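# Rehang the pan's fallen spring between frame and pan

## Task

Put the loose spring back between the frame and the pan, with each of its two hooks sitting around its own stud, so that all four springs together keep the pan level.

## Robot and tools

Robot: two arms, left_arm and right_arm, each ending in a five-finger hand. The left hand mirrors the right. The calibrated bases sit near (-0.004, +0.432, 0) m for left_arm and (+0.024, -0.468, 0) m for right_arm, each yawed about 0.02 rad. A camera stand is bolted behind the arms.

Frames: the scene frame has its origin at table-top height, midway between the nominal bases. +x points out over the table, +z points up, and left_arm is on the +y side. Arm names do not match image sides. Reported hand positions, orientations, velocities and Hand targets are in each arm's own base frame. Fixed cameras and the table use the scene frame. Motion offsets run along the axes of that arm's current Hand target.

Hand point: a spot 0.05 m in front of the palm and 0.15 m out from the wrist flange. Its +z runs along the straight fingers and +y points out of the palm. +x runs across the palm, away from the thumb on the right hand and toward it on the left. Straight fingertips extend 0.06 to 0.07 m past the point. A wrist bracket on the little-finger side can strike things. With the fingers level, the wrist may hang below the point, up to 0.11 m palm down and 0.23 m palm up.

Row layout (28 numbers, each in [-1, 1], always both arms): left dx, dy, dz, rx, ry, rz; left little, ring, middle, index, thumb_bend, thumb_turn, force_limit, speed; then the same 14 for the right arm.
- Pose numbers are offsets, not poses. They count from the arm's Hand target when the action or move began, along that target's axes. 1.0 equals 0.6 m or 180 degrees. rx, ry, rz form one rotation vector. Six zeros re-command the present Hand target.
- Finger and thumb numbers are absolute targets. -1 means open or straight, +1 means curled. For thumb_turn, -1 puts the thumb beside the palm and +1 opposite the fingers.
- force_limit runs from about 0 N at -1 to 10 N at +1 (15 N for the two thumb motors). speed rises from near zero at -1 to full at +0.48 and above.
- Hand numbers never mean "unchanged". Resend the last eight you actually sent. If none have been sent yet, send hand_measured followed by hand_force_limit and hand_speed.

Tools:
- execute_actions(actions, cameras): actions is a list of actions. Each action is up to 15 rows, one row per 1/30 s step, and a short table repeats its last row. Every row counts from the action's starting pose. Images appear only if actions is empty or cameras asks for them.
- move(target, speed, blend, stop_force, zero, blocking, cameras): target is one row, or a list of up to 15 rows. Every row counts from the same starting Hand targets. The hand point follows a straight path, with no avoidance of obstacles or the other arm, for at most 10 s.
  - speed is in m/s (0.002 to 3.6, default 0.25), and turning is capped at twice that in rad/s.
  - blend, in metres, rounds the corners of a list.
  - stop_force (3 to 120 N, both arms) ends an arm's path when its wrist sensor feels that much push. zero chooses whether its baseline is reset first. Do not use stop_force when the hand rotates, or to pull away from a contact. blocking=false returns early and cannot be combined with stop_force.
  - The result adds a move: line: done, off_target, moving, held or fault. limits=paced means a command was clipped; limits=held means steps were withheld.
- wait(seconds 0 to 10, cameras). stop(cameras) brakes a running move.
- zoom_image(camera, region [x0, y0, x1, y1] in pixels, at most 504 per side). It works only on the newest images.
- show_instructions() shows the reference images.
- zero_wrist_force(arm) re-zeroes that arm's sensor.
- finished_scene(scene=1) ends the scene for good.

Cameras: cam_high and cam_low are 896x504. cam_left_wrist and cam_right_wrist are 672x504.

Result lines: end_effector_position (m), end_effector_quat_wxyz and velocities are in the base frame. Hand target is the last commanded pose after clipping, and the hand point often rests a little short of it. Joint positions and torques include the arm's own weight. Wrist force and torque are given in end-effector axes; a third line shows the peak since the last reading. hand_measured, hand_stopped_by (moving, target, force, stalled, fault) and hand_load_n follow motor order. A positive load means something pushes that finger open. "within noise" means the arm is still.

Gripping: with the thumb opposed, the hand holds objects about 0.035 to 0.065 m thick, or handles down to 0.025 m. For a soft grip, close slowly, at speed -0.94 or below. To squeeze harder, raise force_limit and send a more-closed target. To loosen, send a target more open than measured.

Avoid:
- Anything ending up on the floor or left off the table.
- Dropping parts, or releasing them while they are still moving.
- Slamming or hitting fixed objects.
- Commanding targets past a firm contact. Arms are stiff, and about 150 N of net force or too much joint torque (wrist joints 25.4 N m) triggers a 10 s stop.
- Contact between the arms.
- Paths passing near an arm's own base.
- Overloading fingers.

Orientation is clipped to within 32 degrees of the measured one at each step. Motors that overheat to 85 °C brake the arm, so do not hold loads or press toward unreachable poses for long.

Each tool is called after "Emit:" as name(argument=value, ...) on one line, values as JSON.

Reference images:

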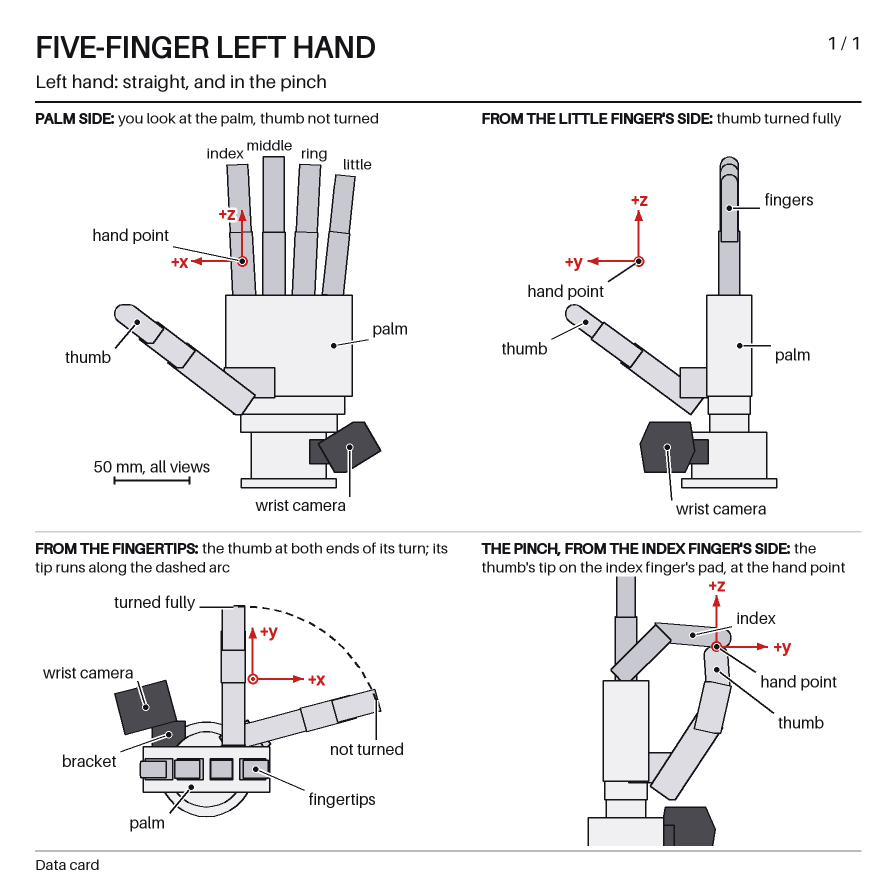

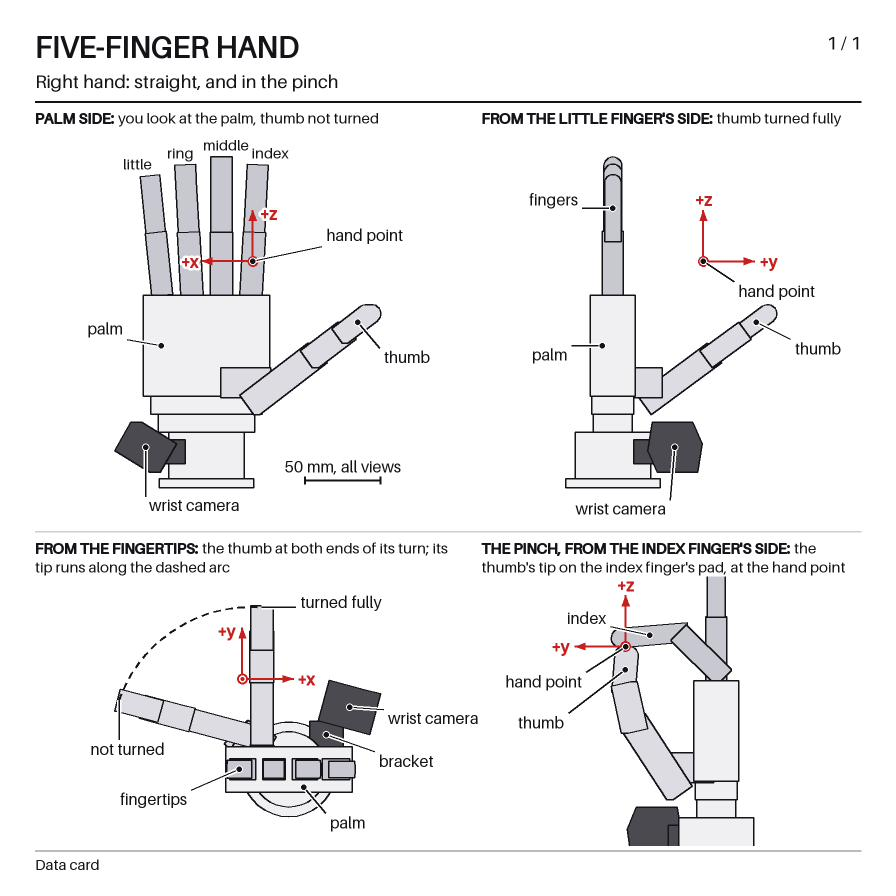

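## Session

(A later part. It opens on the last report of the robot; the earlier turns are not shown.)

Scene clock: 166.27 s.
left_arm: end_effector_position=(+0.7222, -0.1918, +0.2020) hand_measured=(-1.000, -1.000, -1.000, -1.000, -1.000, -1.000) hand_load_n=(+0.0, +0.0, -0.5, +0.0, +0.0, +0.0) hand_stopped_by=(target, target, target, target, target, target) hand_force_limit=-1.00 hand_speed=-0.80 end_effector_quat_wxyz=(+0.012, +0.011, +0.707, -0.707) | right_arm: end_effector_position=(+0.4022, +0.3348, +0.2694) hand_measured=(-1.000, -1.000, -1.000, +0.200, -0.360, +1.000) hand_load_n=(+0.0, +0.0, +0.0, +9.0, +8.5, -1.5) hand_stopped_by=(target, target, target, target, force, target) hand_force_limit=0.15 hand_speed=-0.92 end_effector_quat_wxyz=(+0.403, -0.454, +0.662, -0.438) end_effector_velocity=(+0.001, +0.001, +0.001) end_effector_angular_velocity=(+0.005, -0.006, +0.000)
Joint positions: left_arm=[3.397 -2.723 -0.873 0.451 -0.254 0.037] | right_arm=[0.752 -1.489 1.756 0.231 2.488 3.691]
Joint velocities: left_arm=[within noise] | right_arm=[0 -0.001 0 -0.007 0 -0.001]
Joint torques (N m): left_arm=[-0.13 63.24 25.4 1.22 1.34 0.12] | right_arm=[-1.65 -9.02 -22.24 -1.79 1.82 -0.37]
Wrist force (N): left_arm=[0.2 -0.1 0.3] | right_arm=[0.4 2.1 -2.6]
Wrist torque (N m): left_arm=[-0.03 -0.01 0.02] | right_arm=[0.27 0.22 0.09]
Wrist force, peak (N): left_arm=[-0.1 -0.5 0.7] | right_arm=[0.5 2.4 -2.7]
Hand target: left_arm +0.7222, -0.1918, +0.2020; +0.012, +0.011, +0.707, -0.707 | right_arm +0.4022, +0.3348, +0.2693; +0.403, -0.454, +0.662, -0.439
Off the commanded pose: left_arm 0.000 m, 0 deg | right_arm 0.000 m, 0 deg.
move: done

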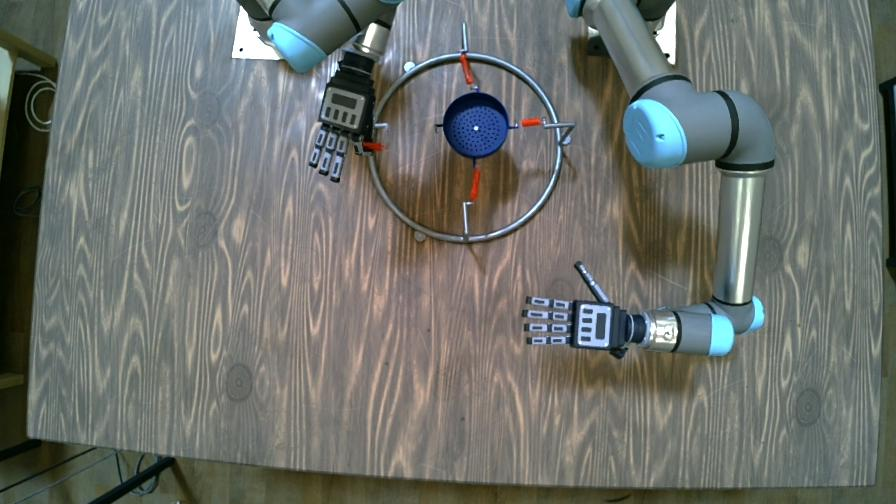

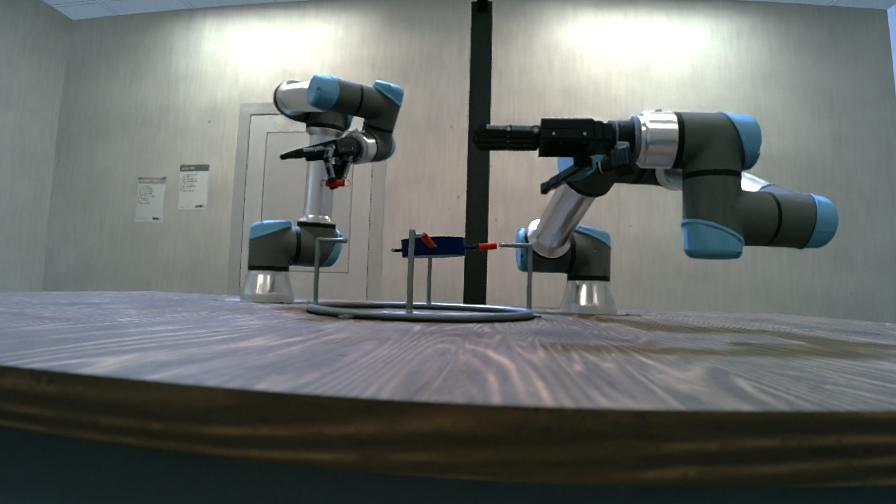

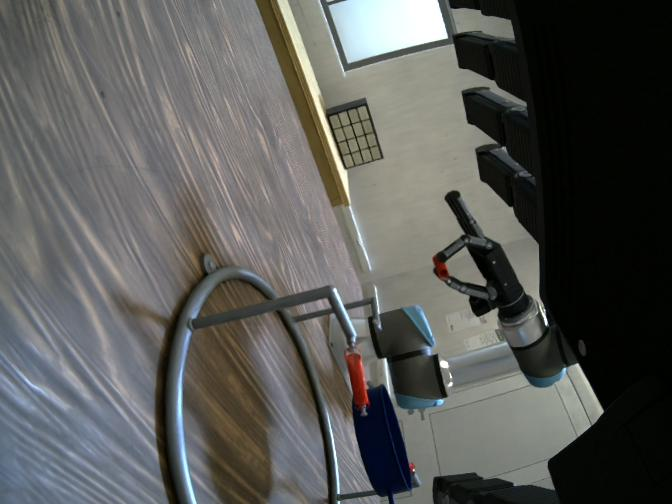

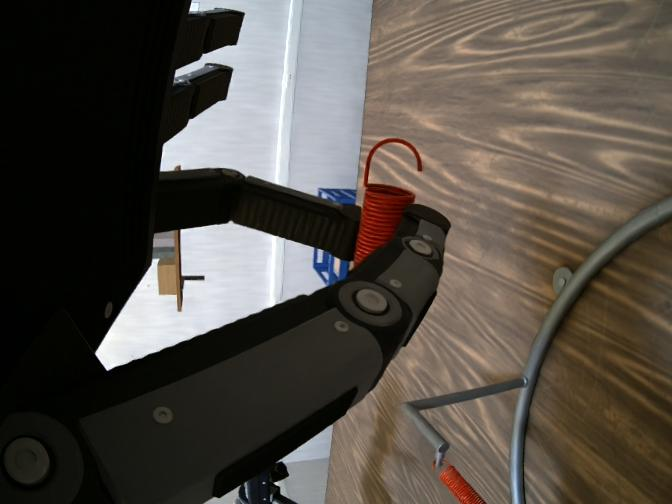

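Emit:
move(target=[0,0,0,0,0,0,-1,-1,-1,-1,-1,-1,-1,-0.8, -0.1247,0.201,-0.0248,-0.0057,-0.0399,-0.0122,-1,-1,-1,0.2,-0.19,1,0.15,-0.92], speed=0.12, cameras=["all"])

Emit:
zoom_image(camera="cam_high", region=[360, 80, 480, 180])

Emit:
zoom_image(camera="cam_low", region=[310, 170, 430, 270])

Scene clock: 169.90 s.
left_arm: end_effector_position=(+0.7222, -0.1918, +0.2020) hand_measured=(-1.000, -1.000, -1.000, -1.000, -1.000, -1.000) hand_load_n=(+0.0, +0.0, +0.0, +0.0, +0.0, +0.0) hand_stopped_by=(target, target, target, target, target, target) hand_force_limit=-1.00 hand_speed=-0.80 end_effector_quat_wxyz=(+0.012, +0.011, +0.707, -0.707) | right_arm: end_effector_position=(+0.3780, +0.4340, +0.1697) hand_measured=(-1.000, -1.000, -1.000, +0.200, -0.360, +1.000) hand_load_n=(+0.0, +0.0, -0.5, +9.0, +8.5, -1.5) hand_stopped_by=(target, target, target, target, force, target) hand_force_limit=0.15 hand_speed=-0.92 end_effector_quat_wxyz=(+0.431, -0.497, +0.631, -0.411)
Joint positions: left_arm=[3.397 -2.723 -0.873 0.451 -0.254 0.037] | right_arm=[0.915 -1.268 1.763 0.023 2.515 3.716]
Joint torques (N m): left_arm=[0.48 63.29 25.92 1.06 1.51 0.11] | right_arm=[-1.98 -36.94 -7.93 2.03 2.91 -0.66]
Wrist force (N): left_arm=[-0.1 -0.1 0.4] | right_arm=[0.8 2.1 -2.5]
Wrist torque (N m): left_arm=[-0.04 0.02 0.01] | right_arm=[0.26 0.14 0.11]
Wrist force, peak (N): left_arm=[0.2 -0.4 0.7] | right_arm=[0.1 3.1 -2.5]
Hand target: left_arm +0.7222, -0.1918, +0.2020; +0.012, +0.011, +0.707, -0.707 | right_arm +0.3780, +0.4339, +0.1696; +0.431, -0.497, +0.631, -0.411
Off the commanded pose: left_arm 0.000 m, 0 deg | right_arm 0.000 m, 0 deg.
move: done

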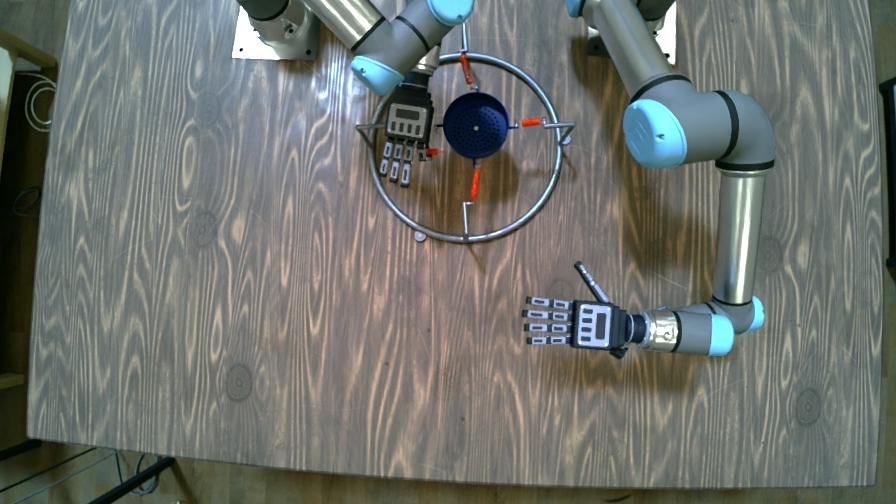

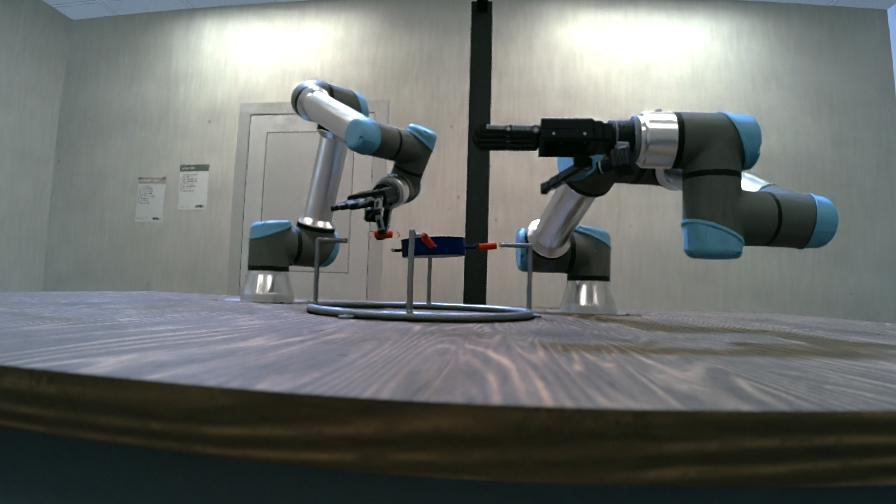

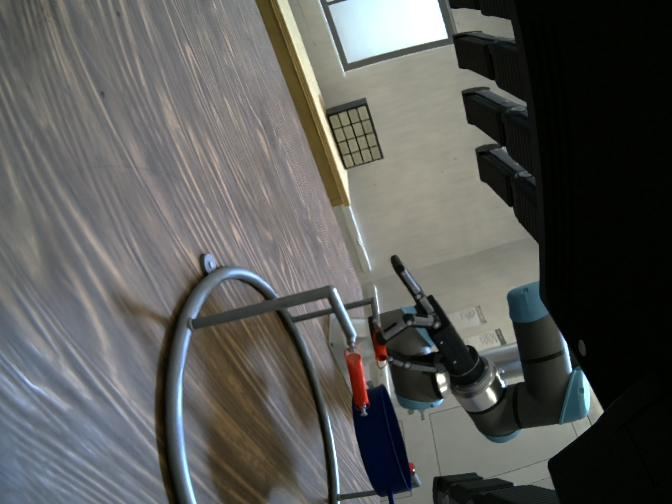

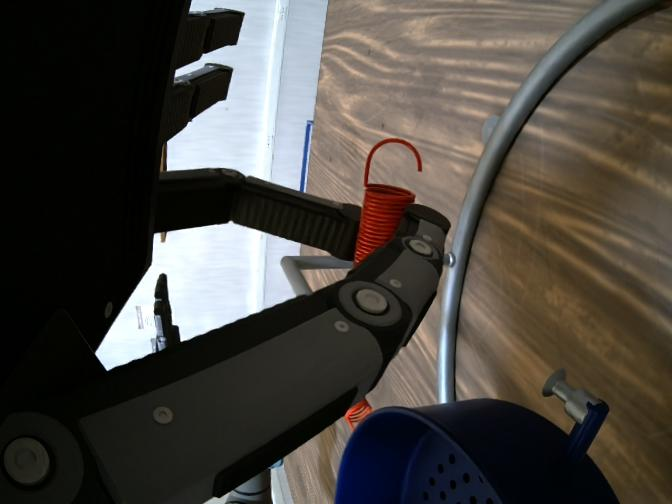

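Scaled by 4.200.

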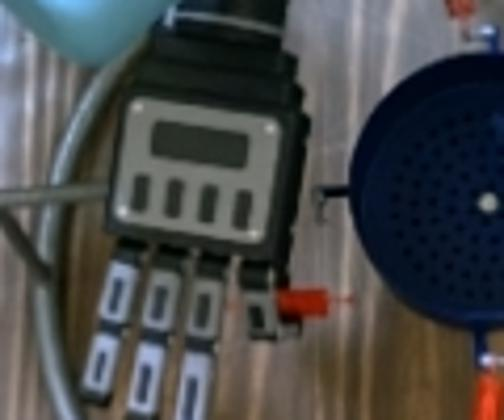

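Scaled by 4.200.

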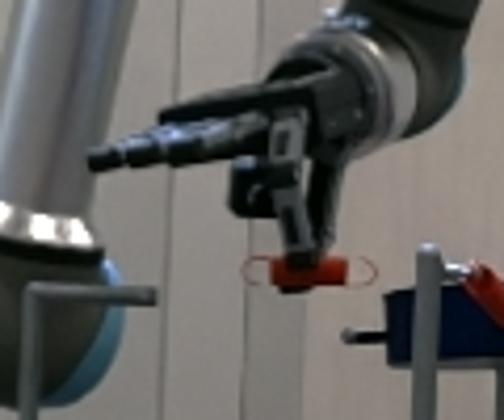

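Emit:
move(target=[0,0,0,0,0,0,-1,-1,-1,-1,-1,-1,-1,-0.8, 0.0363,0.0665,-0.0274,0,0,0,-1,-1,-1,0.2,-0.19,1,0.15,-0.92], speed=0.06, cameras=["all"])

Emit:
zoom_image(camera="cam_high", region=[380, 90, 480, 180])

Emit:
zoom_image(camera="cam_low", region=[320, 190, 430, 280])

Scene clock: 171.63 s.
left_arm: end_effector_position=(+0.7222, -0.1918, +0.2020) hand_measured=(-1.000, -1.000, -1.000, -1.000, -1.000, -1.000) hand_load_n=(+0.0, +0.0, +0.0, +0.0, +0.0, -0.5) hand_stopped_by=(target, target, target, target, target, target) hand_force_limit=-1.00 hand_speed=-0.80 end_effector_quat_wxyz=(+0.012, +0.011, +0.707, -0.707) | right_arm: end_effector_position=(+0.3484, +0.4206, +0.1335) hand_measured=(-1.000, -1.000, -1.000, +0.200, -0.360, +1.000) hand_load_n=(+0.0, +0.0, +0.0, +9.0, +8.5, -1.5) hand_stopped_by=(target, target, target, target, force, target) hand_force_limit=0.15 hand_speed=-0.92 end_effector_quat_wxyz=(+0.431, -0.497, +0.631, -0.411) end_effector_velocity=(+0.001, +0.001, +0.002) end_effector_angular_velocity=(-0.001, +0.001, +0.001)
Joint positions: left_arm=[3.397 -2.723 -0.873 0.451 -0.254 0.037] | right_arm=[0.954 -1.263 1.869 -0.06 2.548 3.75]
Joint velocities: left_arm=[within noise] | right_arm=[-0.001 0 -0.005 0.006 -0.002 -0.002]
Joint torques (N m): left_arm=[0.77 63.28 26.54 0.91 1.4 0.27] | right_arm=[-6.16 -30.92 -31.55 3.45 -1.89 -1.55]
Wrist force (N): left_arm=[0.1 -0.4 0.6] | right_arm=[0.6 1.9 -2.4]
Wrist torque (N m): left_arm=[-0.09 0.00 0.03] | right_arm=[0.23 0.20 0.10]
Wrist force, peak (N): left_arm=[0.1 -0.4 0.7] | right_arm=[0.8 2.6 -2.7]
Hand target: left_arm +0.7222, -0.1918, +0.2020; +0.012, +0.011, +0.707, -0.707 | right_arm +0.3485, +0.4207, +0.1336; +0.431, -0.497, +0.631, -0.411
Off the commanded pose: left_arm 0.000 m, 0 deg | right_arm 0.000 m, 0 deg.
move: done

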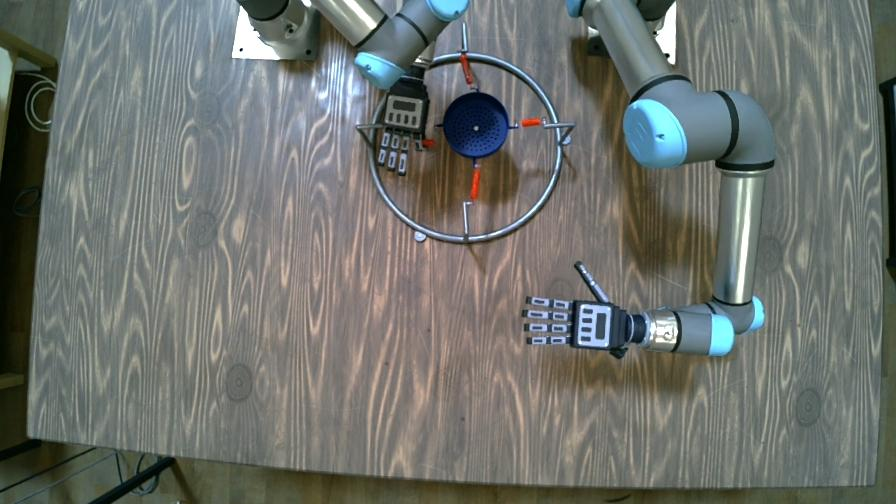

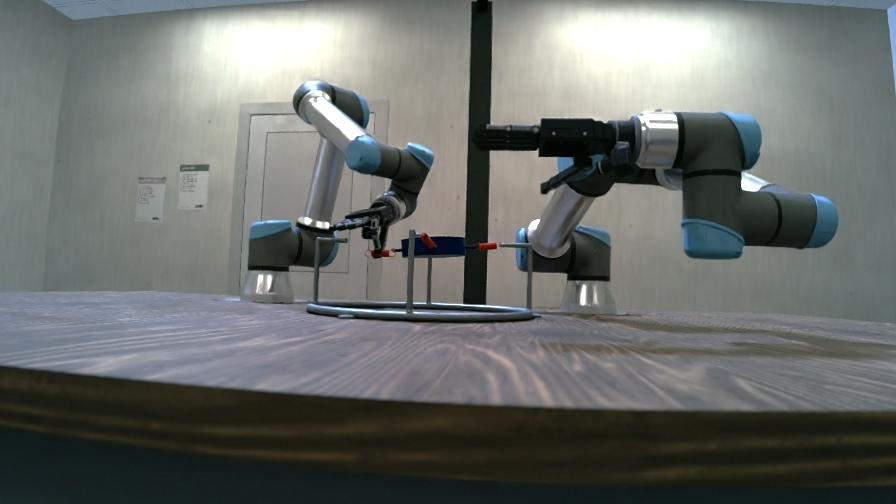

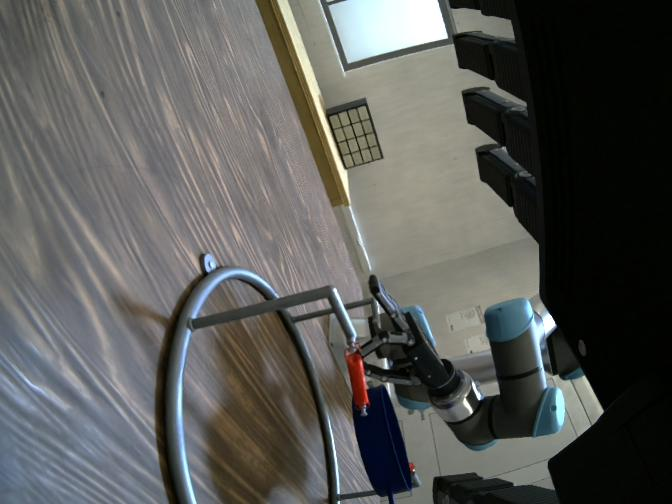

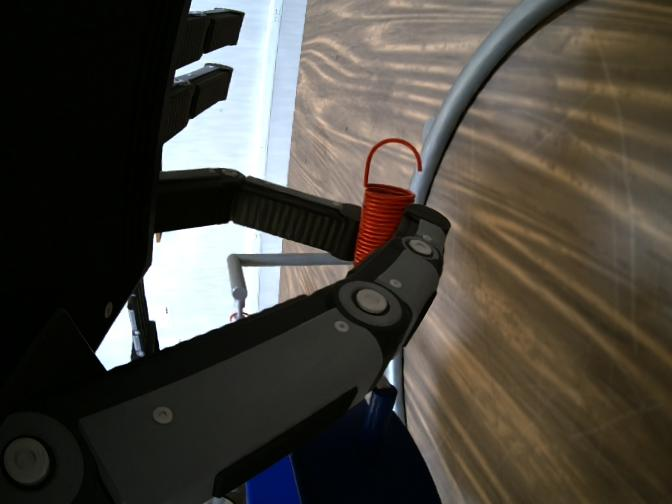

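Scaled by 5.040.

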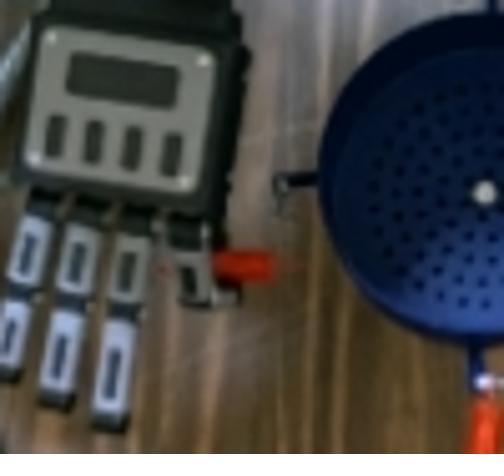

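Scaled by 4.582.

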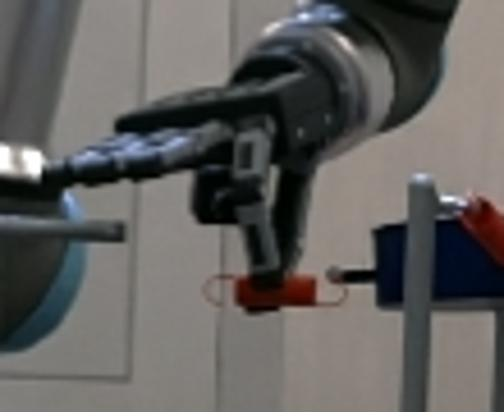

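Emit:
move(target=[0,0,0,0,0,0,-1,-1,-1,-1,-1,-1,-1,-0.8, 0.0034,-0.0053,-0.0325,0,0,0,-1,-1,-1,0.2,-0.19,1,0.15,-0.92], speed=0.04, cameras=["cam_high","cam_low"])

Emit:
zoom_image(camera="cam_high", region=[400, 100, 460, 160])

Emit:
zoom_image(camera="cam_low", region=[360, 220, 420, 280])

Scene clock: 173.53 s.
left_arm: end_effector_position=(+0.7222, -0.1918, +0.2020) hand_measured=(-1.000, -1.000, -1.000, -1.000, -1.000, -1.000) hand_load_n=(+0.0, +0.0, +0.0, -0.5, +0.0, +0.0) hand_stopped_by=(target, target, target, target, target, target) hand_force_limit=-1.00 hand_speed=-0.80 end_effector_quat_wxyz=(+0.012, +0.011, +0.707, -0.707) | right_arm: end_effector_position=(+0.3305, +0.4198, +0.1421) hand_measured=(-1.000, -1.000, -1.000, +0.200, -0.360, +1.000) hand_load_n=(+0.0, +0.0, +0.0, +9.0, +8.5, -1.5) hand_stopped_by=(target, target, target, target, force, target) hand_force_limit=0.15 hand_speed=-0.92 end_effector_quat_wxyz=(+0.431, -0.497, +0.631, -0.411) end_effector_velocity=(+0.001, +0.001, -0.001) end_effector_angular_velocity=(+0.002, +0.000, +0.003)
Joint positions: left_arm=[3.397 -2.723 -0.873 0.451 -0.254 0.037] | right_arm=[0.99 -1.28 1.871 -0.015 2.579 3.786]
Joint velocities: left_arm=[within noise] | right_arm=[-0.002 0.001 0 -0.006 -0.005 -0.003]
Joint torques (N m): left_arm=[0.16 63.82 25.6 1.04 1.5 0.19] | right_arm=[-9.64 -14.08 -18.54 -1.95 -2.51 -1.08]
Wrist force (N): left_arm=[0.0 -0.1 0.6] | right_arm=[0.4 1.9 -2.6]
Wrist torque (N m): left_arm=[-0.04 0.02 0.01] | right_arm=[0.22 0.22 0.10]
Wrist force, peak (N): left_arm=[-0.1 -0.5 0.6] | right_arm=[0.5 2.1 -3.2]
Hand target: left_arm +0.7222, -0.1918, +0.2020; +0.012, +0.011, +0.707, -0.707 | right_arm +0.3305, +0.4199, +0.1420; +0.431, -0.497, +0.631, -0.411
Off the commanded pose: left_arm 0.000 m, 0 deg | right_arm 0.000 m, 0 deg.
move: done
Images, in order (width x height): cam_high 896x504, cam_low 896x504.

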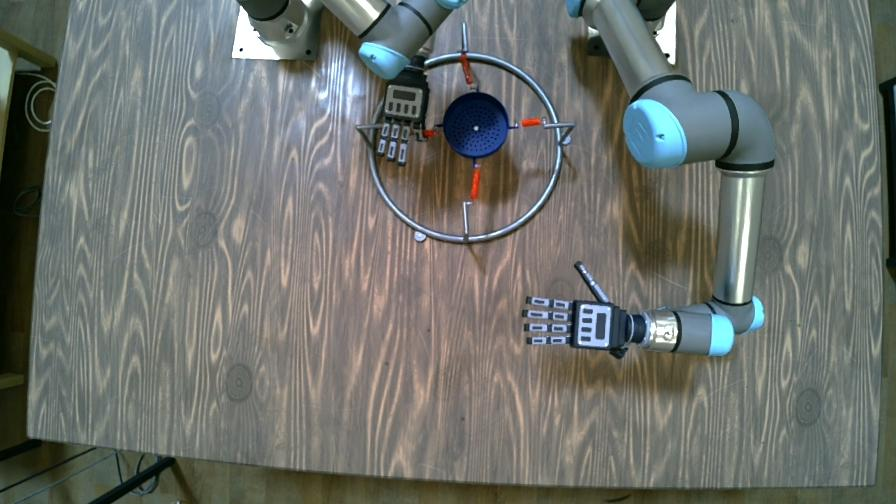

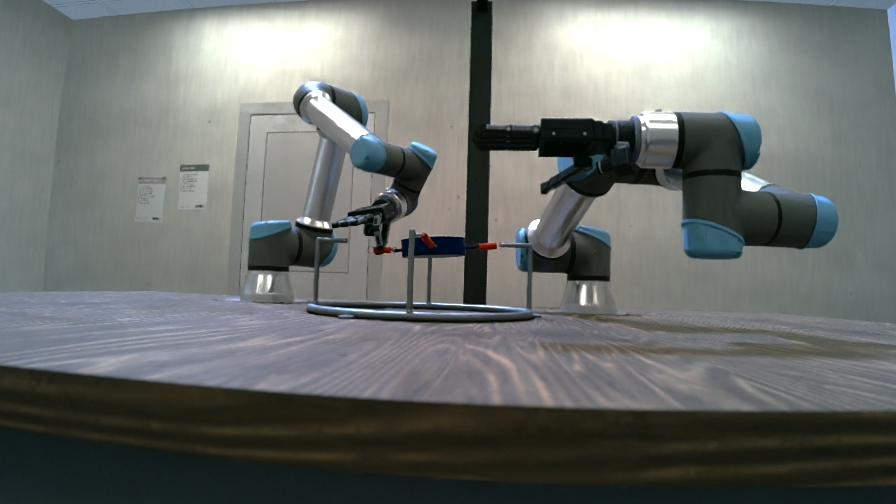

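Scaled by 8.400.

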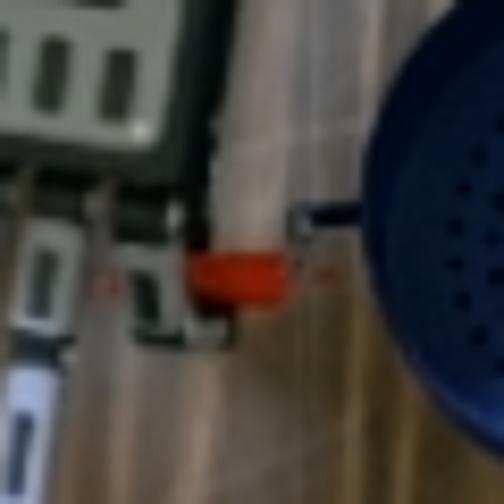

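Scaled by 8.400.

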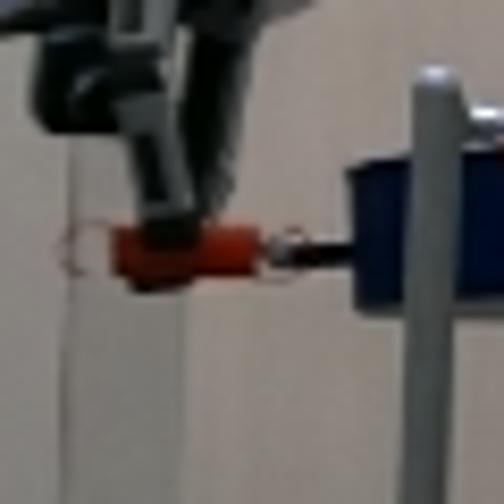

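Emit:
move(target=[0,0,0,0,0,0,-1,-1,-1,-1,-1,-1,-1,-0.8, 0.0050,0.0030,-0.0202,0,0,0,-1,-1,-1,0.2,-0.19,1,0.15,-0.92], speed=0.03, cameras=["cam_high","cam_low","cam_left_wrist"])

Emit:
zoom_image(camera="cam_high", region=[400, 100, 460, 160])

Emit:
zoom_image(camera="cam_low", region=[360, 220, 420, 280])

Emit:
zoom_image(camera="cam_left_wrist", region=[330, 280, 450, 400])

Scene clock: 175.07 s.
left_arm: end_effector_position=(+0.7222, -0.1918, +0.2020) hand_measured=(-1.000, -1.000, -1.000, -1.000, -1.000, -1.000) hand_load_n=(+0.0, +0.0, +0.0, +0.0, +0.0, +0.0) hand_stopped_by=(target, target, target, target, target, target) hand_force_limit=-1.00 hand_speed=-0.80 end_effector_quat_wxyz=(+0.012, +0.011, +0.707, -0.707) | right_arm: end_effector_position=(+0.3180, +0.4182, +0.1434) hand_measured=(-1.000, -1.000, -1.000, +0.200, -0.360, +1.000) hand_load_n=(+0.0, +0.0, -0.5, +9.0, +8.5, -1.0) hand_stopped_by=(target, target, target, target, force, target) hand_force_limit=0.15 hand_speed=-0.92 end_effector_quat_wxyz=(+0.431, -0.497, +0.631, -0.411)
Joint positions: left_arm=[3.397 -2.723 -0.873 0.451 -0.254 0.037] | right_arm=[1.015 -1.286 1.879 0.006 2.6 3.812]
Joint torques (N m): left_arm=[0.2 64.03 26.22 1.13 1.46 0.25] | right_arm=[-9.21 -30.67 -19.7 -1.35 -1.46 -1.38]
Wrist force (N): left_arm=[0.1 -0.2 0.3] | right_arm=[0.5 1.8 -2.4]
Wrist torque (N m): left_arm=[-0.04 -0.01 0.02] | right_arm=[0.20 0.20 0.09]
Wrist force, peak (N): left_arm=[0.0 -0.1 0.8] | right_arm=[0.7 1.9 -2.8]
Hand target: left_arm +0.7222, -0.1918, +0.2020; +0.012, +0.011, +0.707, -0.707 | right_arm +0.3181, +0.4184, +0.1434; +0.431, -0.497, +0.631, -0.411
Off the commanded pose: left_arm 0.000 m, 0 deg | right_arm 0.000 m, 0 deg.
move: done
Images, in order (width x height): cam_high 896x504, cam_low 896x504, cam_left_wrist 672x504.

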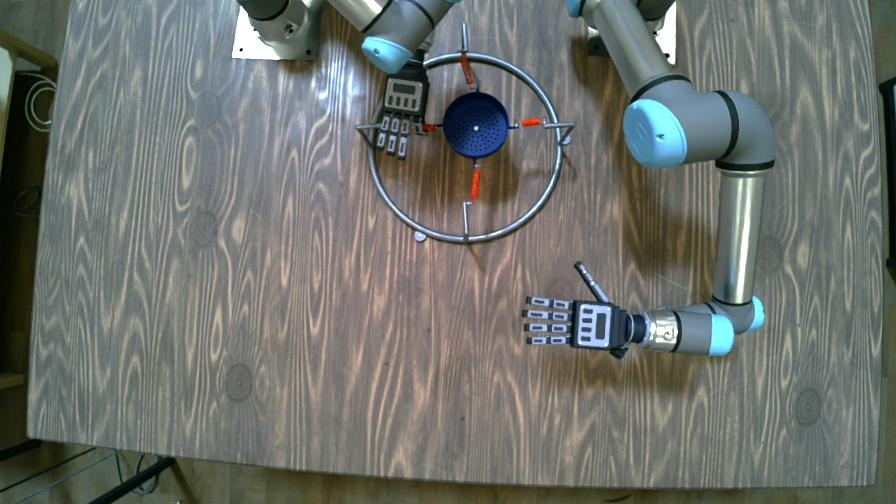

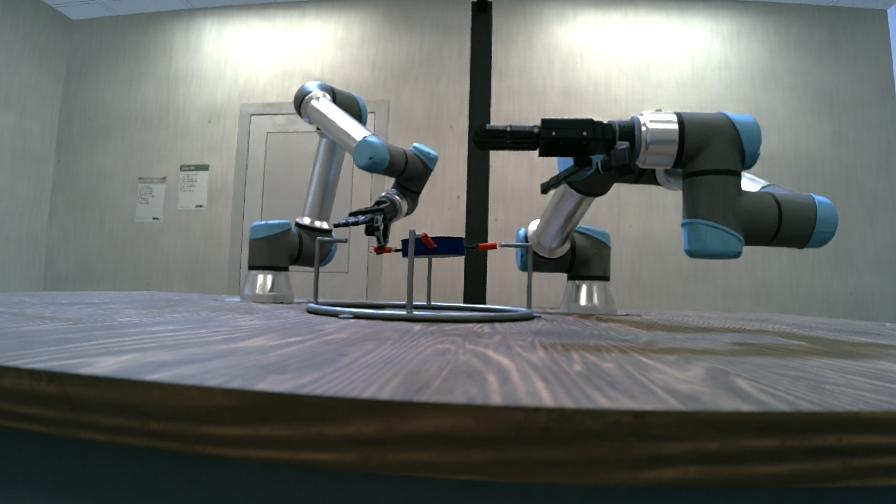

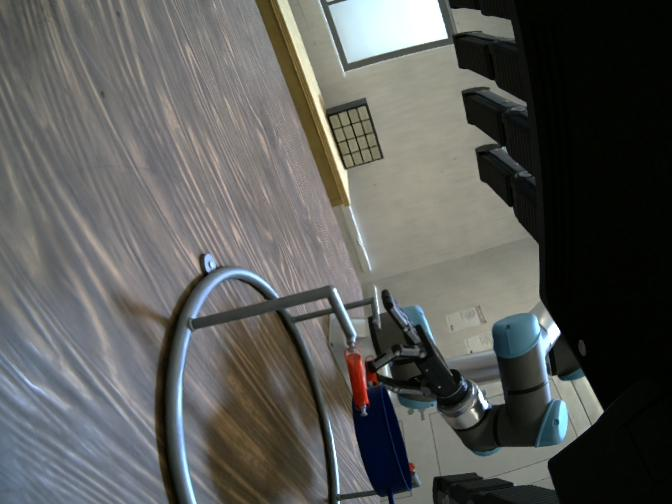

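Scaled by 8.400.

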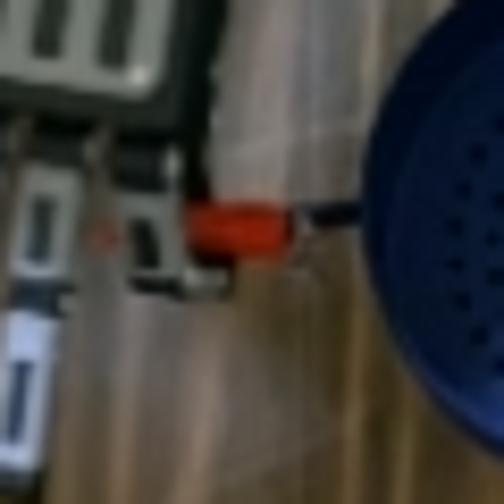

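Scaled by 8.400.

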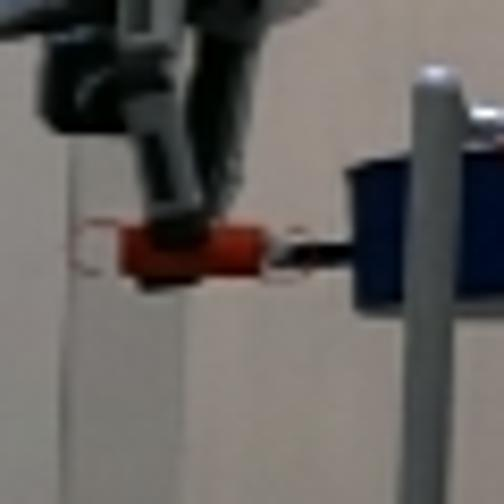

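Scaled by 4.200 from the camera's 672x504 image, which has a finer 960x720 frame.

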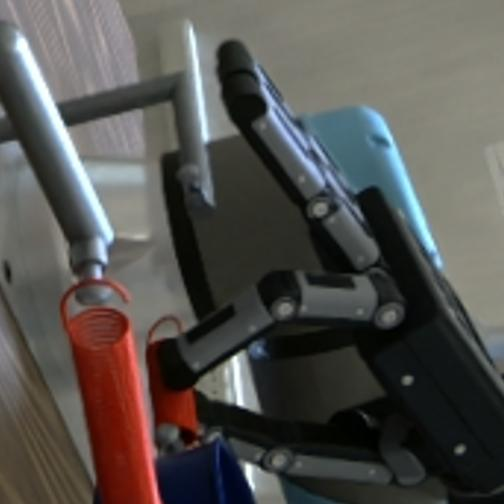

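Emit:
move(target=[0,0,0,0,0,0,-1,-1,-1,-1,-1,-1,-1,-0.8, 0.0165,-0.0026,0.0006,0,0,0,-1,-1,-1,0.2,-0.19,1,0.15,-0.92], speed=0.03, cameras=["cam_high","cam_low","cam_left_wrist"])

Emit:
zoom_image(camera="cam_high", region=[400, 100, 460, 160])

Emit:
zoom_image(camera="cam_low", region=[360, 220, 420, 280])

Emit:
zoom_image(camera="cam_left_wrist", region=[330, 280, 450, 400])

Scene clock: 177.27 s.
left_arm: end_effector_position=(+0.7222, -0.1918, +0.2020) hand_measured=(-1.000, -1.000, -1.000, -1.000, -1.000, -1.000) hand_load_n=(+0.0, +0.0, +0.0, +0.0, +0.0, +0.0) hand_stopped_by=(target, target, target, target, target, target) hand_force_limit=-1.00 hand_speed=-0.80 end_effector_quat_wxyz=(+0.012, +0.011, +0.707, -0.707) | right_arm: end_effector_position=(+0.3175, +0.4083, +0.1435) hand_measured=(-1.000, -1.000, -1.000, +0.200, -0.360, +1.000) hand_load_n=(+0.0, +0.0, -0.5, +9.0, +9.0, +0.5) hand_stopped_by=(target, target, target, target, force, target) hand_force_limit=0.15 hand_speed=-0.92 end_effector_quat_wxyz=(+0.431, -0.497, +0.631, -0.411)
Joint positions: left_arm=[3.397 -2.723 -0.873 0.451 -0.254 0.037] | right_arm=[1.002 -1.311 1.91 -0.013 2.588 3.798]
Joint torques (N m): left_arm=[0.51 63.18 26.25 1.05 1.44 0.11] | right_arm=[2.6 -14.25 -30.05 2.94 1.41 0.69]
Wrist force (N): left_arm=[0.1 -0.3 0.7] | right_arm=[-2.2 2.4 -3.0]
Wrist torque (N m): left_arm=[-0.08 0.01 0.02] | right_arm=[0.25 0.29 0.18]
Wrist force, peak (N): left_arm=[0.0 -0.3 1.0] | right_arm=[-2.2 2.4 -3.0]
Hand target: left_arm +0.7222, -0.1918, +0.2020; +0.012, +0.011, +0.707, -0.707 | right_arm +0.3175, +0.4084, +0.1434; +0.431, -0.497, +0.631, -0.411
Off the commanded pose: left_arm 0.000 m, 0 deg | right_arm 0.000 m, 0 deg.
move: done
Images, in order (width x height): cam_high 896x504, cam_low 896x504, cam_left_wrist 672x504.

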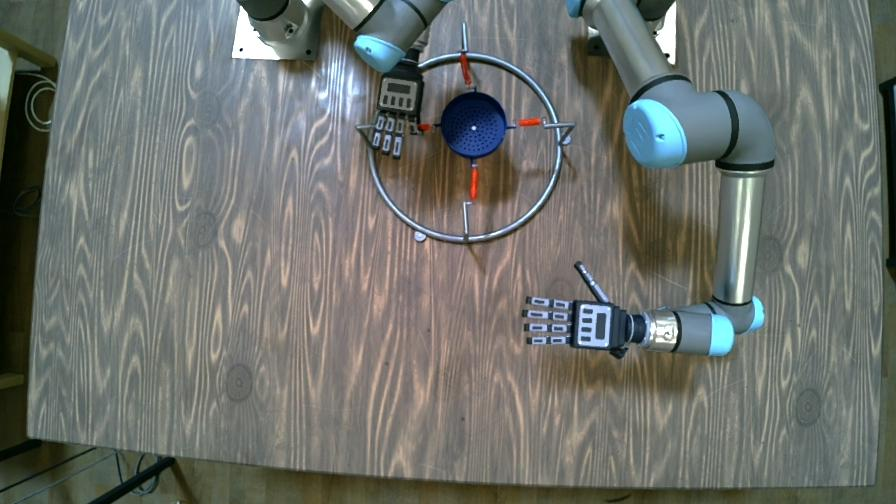

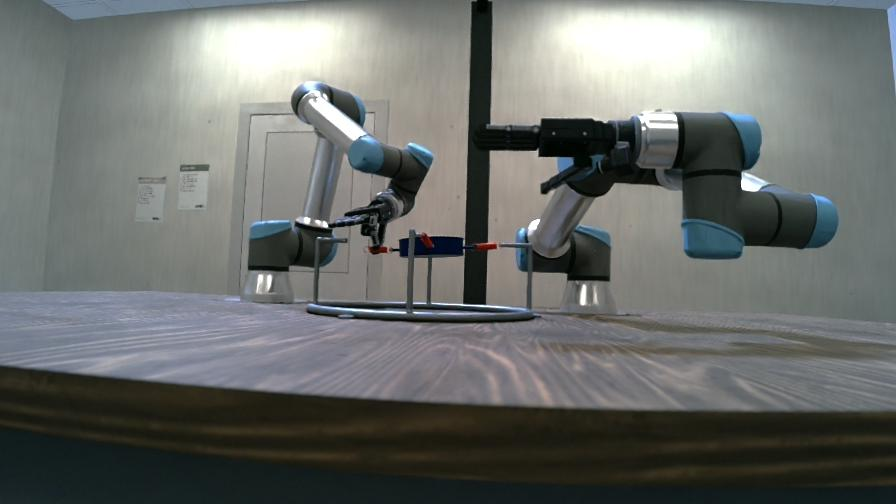

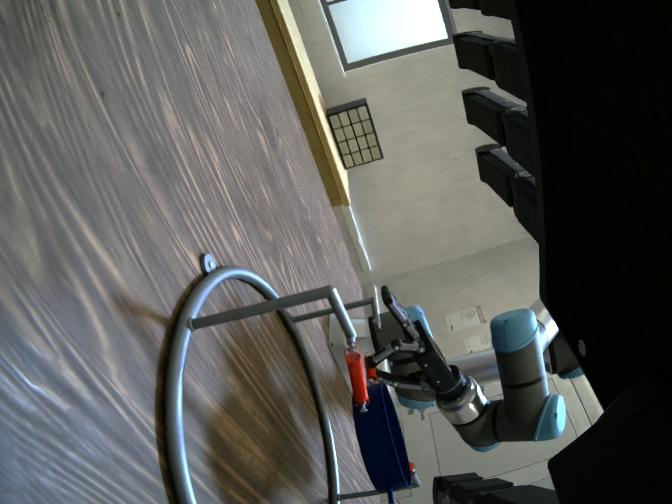

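Scaled by 8.400.

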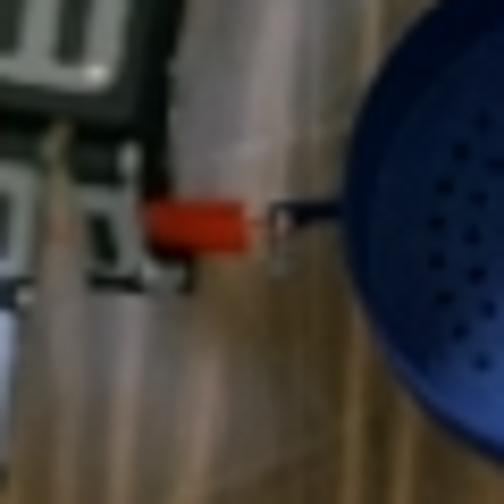

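Scaled by 8.400.

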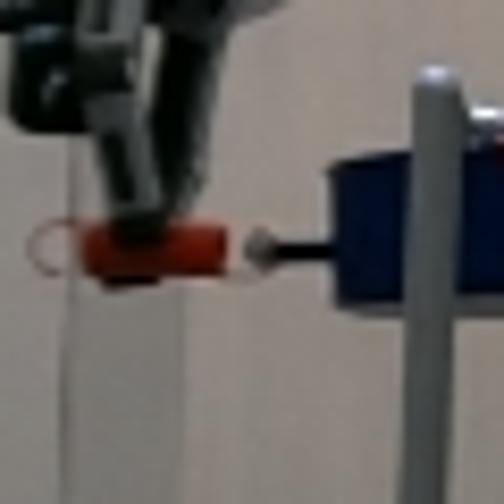

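Scaled by 4.200 from the camera's 672x504 image, which has a finer 960x720 frame.

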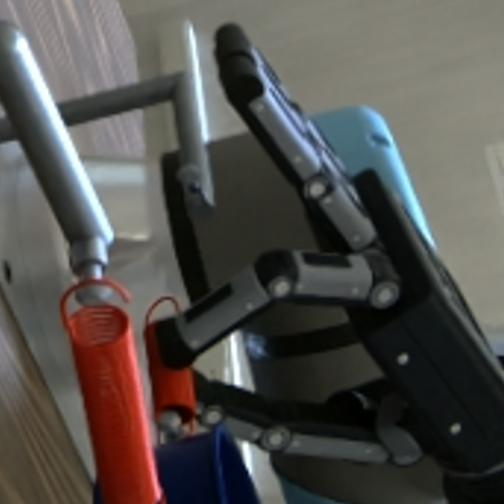

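Emit:
zoom_image(camera="cam_low", region=[300, 210, 440, 330])

Emit:
zoom_image(camera="cam_low", region=[400, 210, 540, 330])

Scaled by 3.600.

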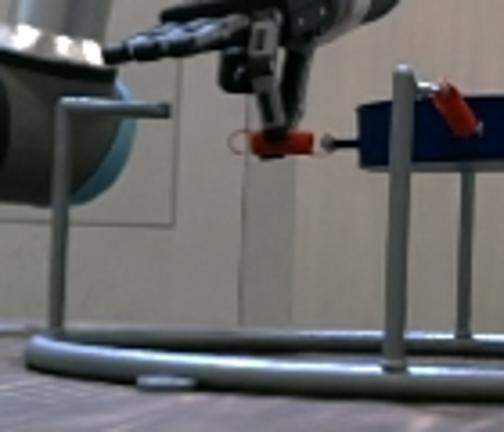

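Scaled by 3.600.

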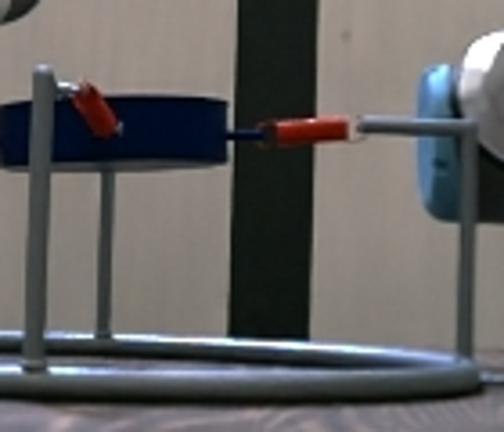

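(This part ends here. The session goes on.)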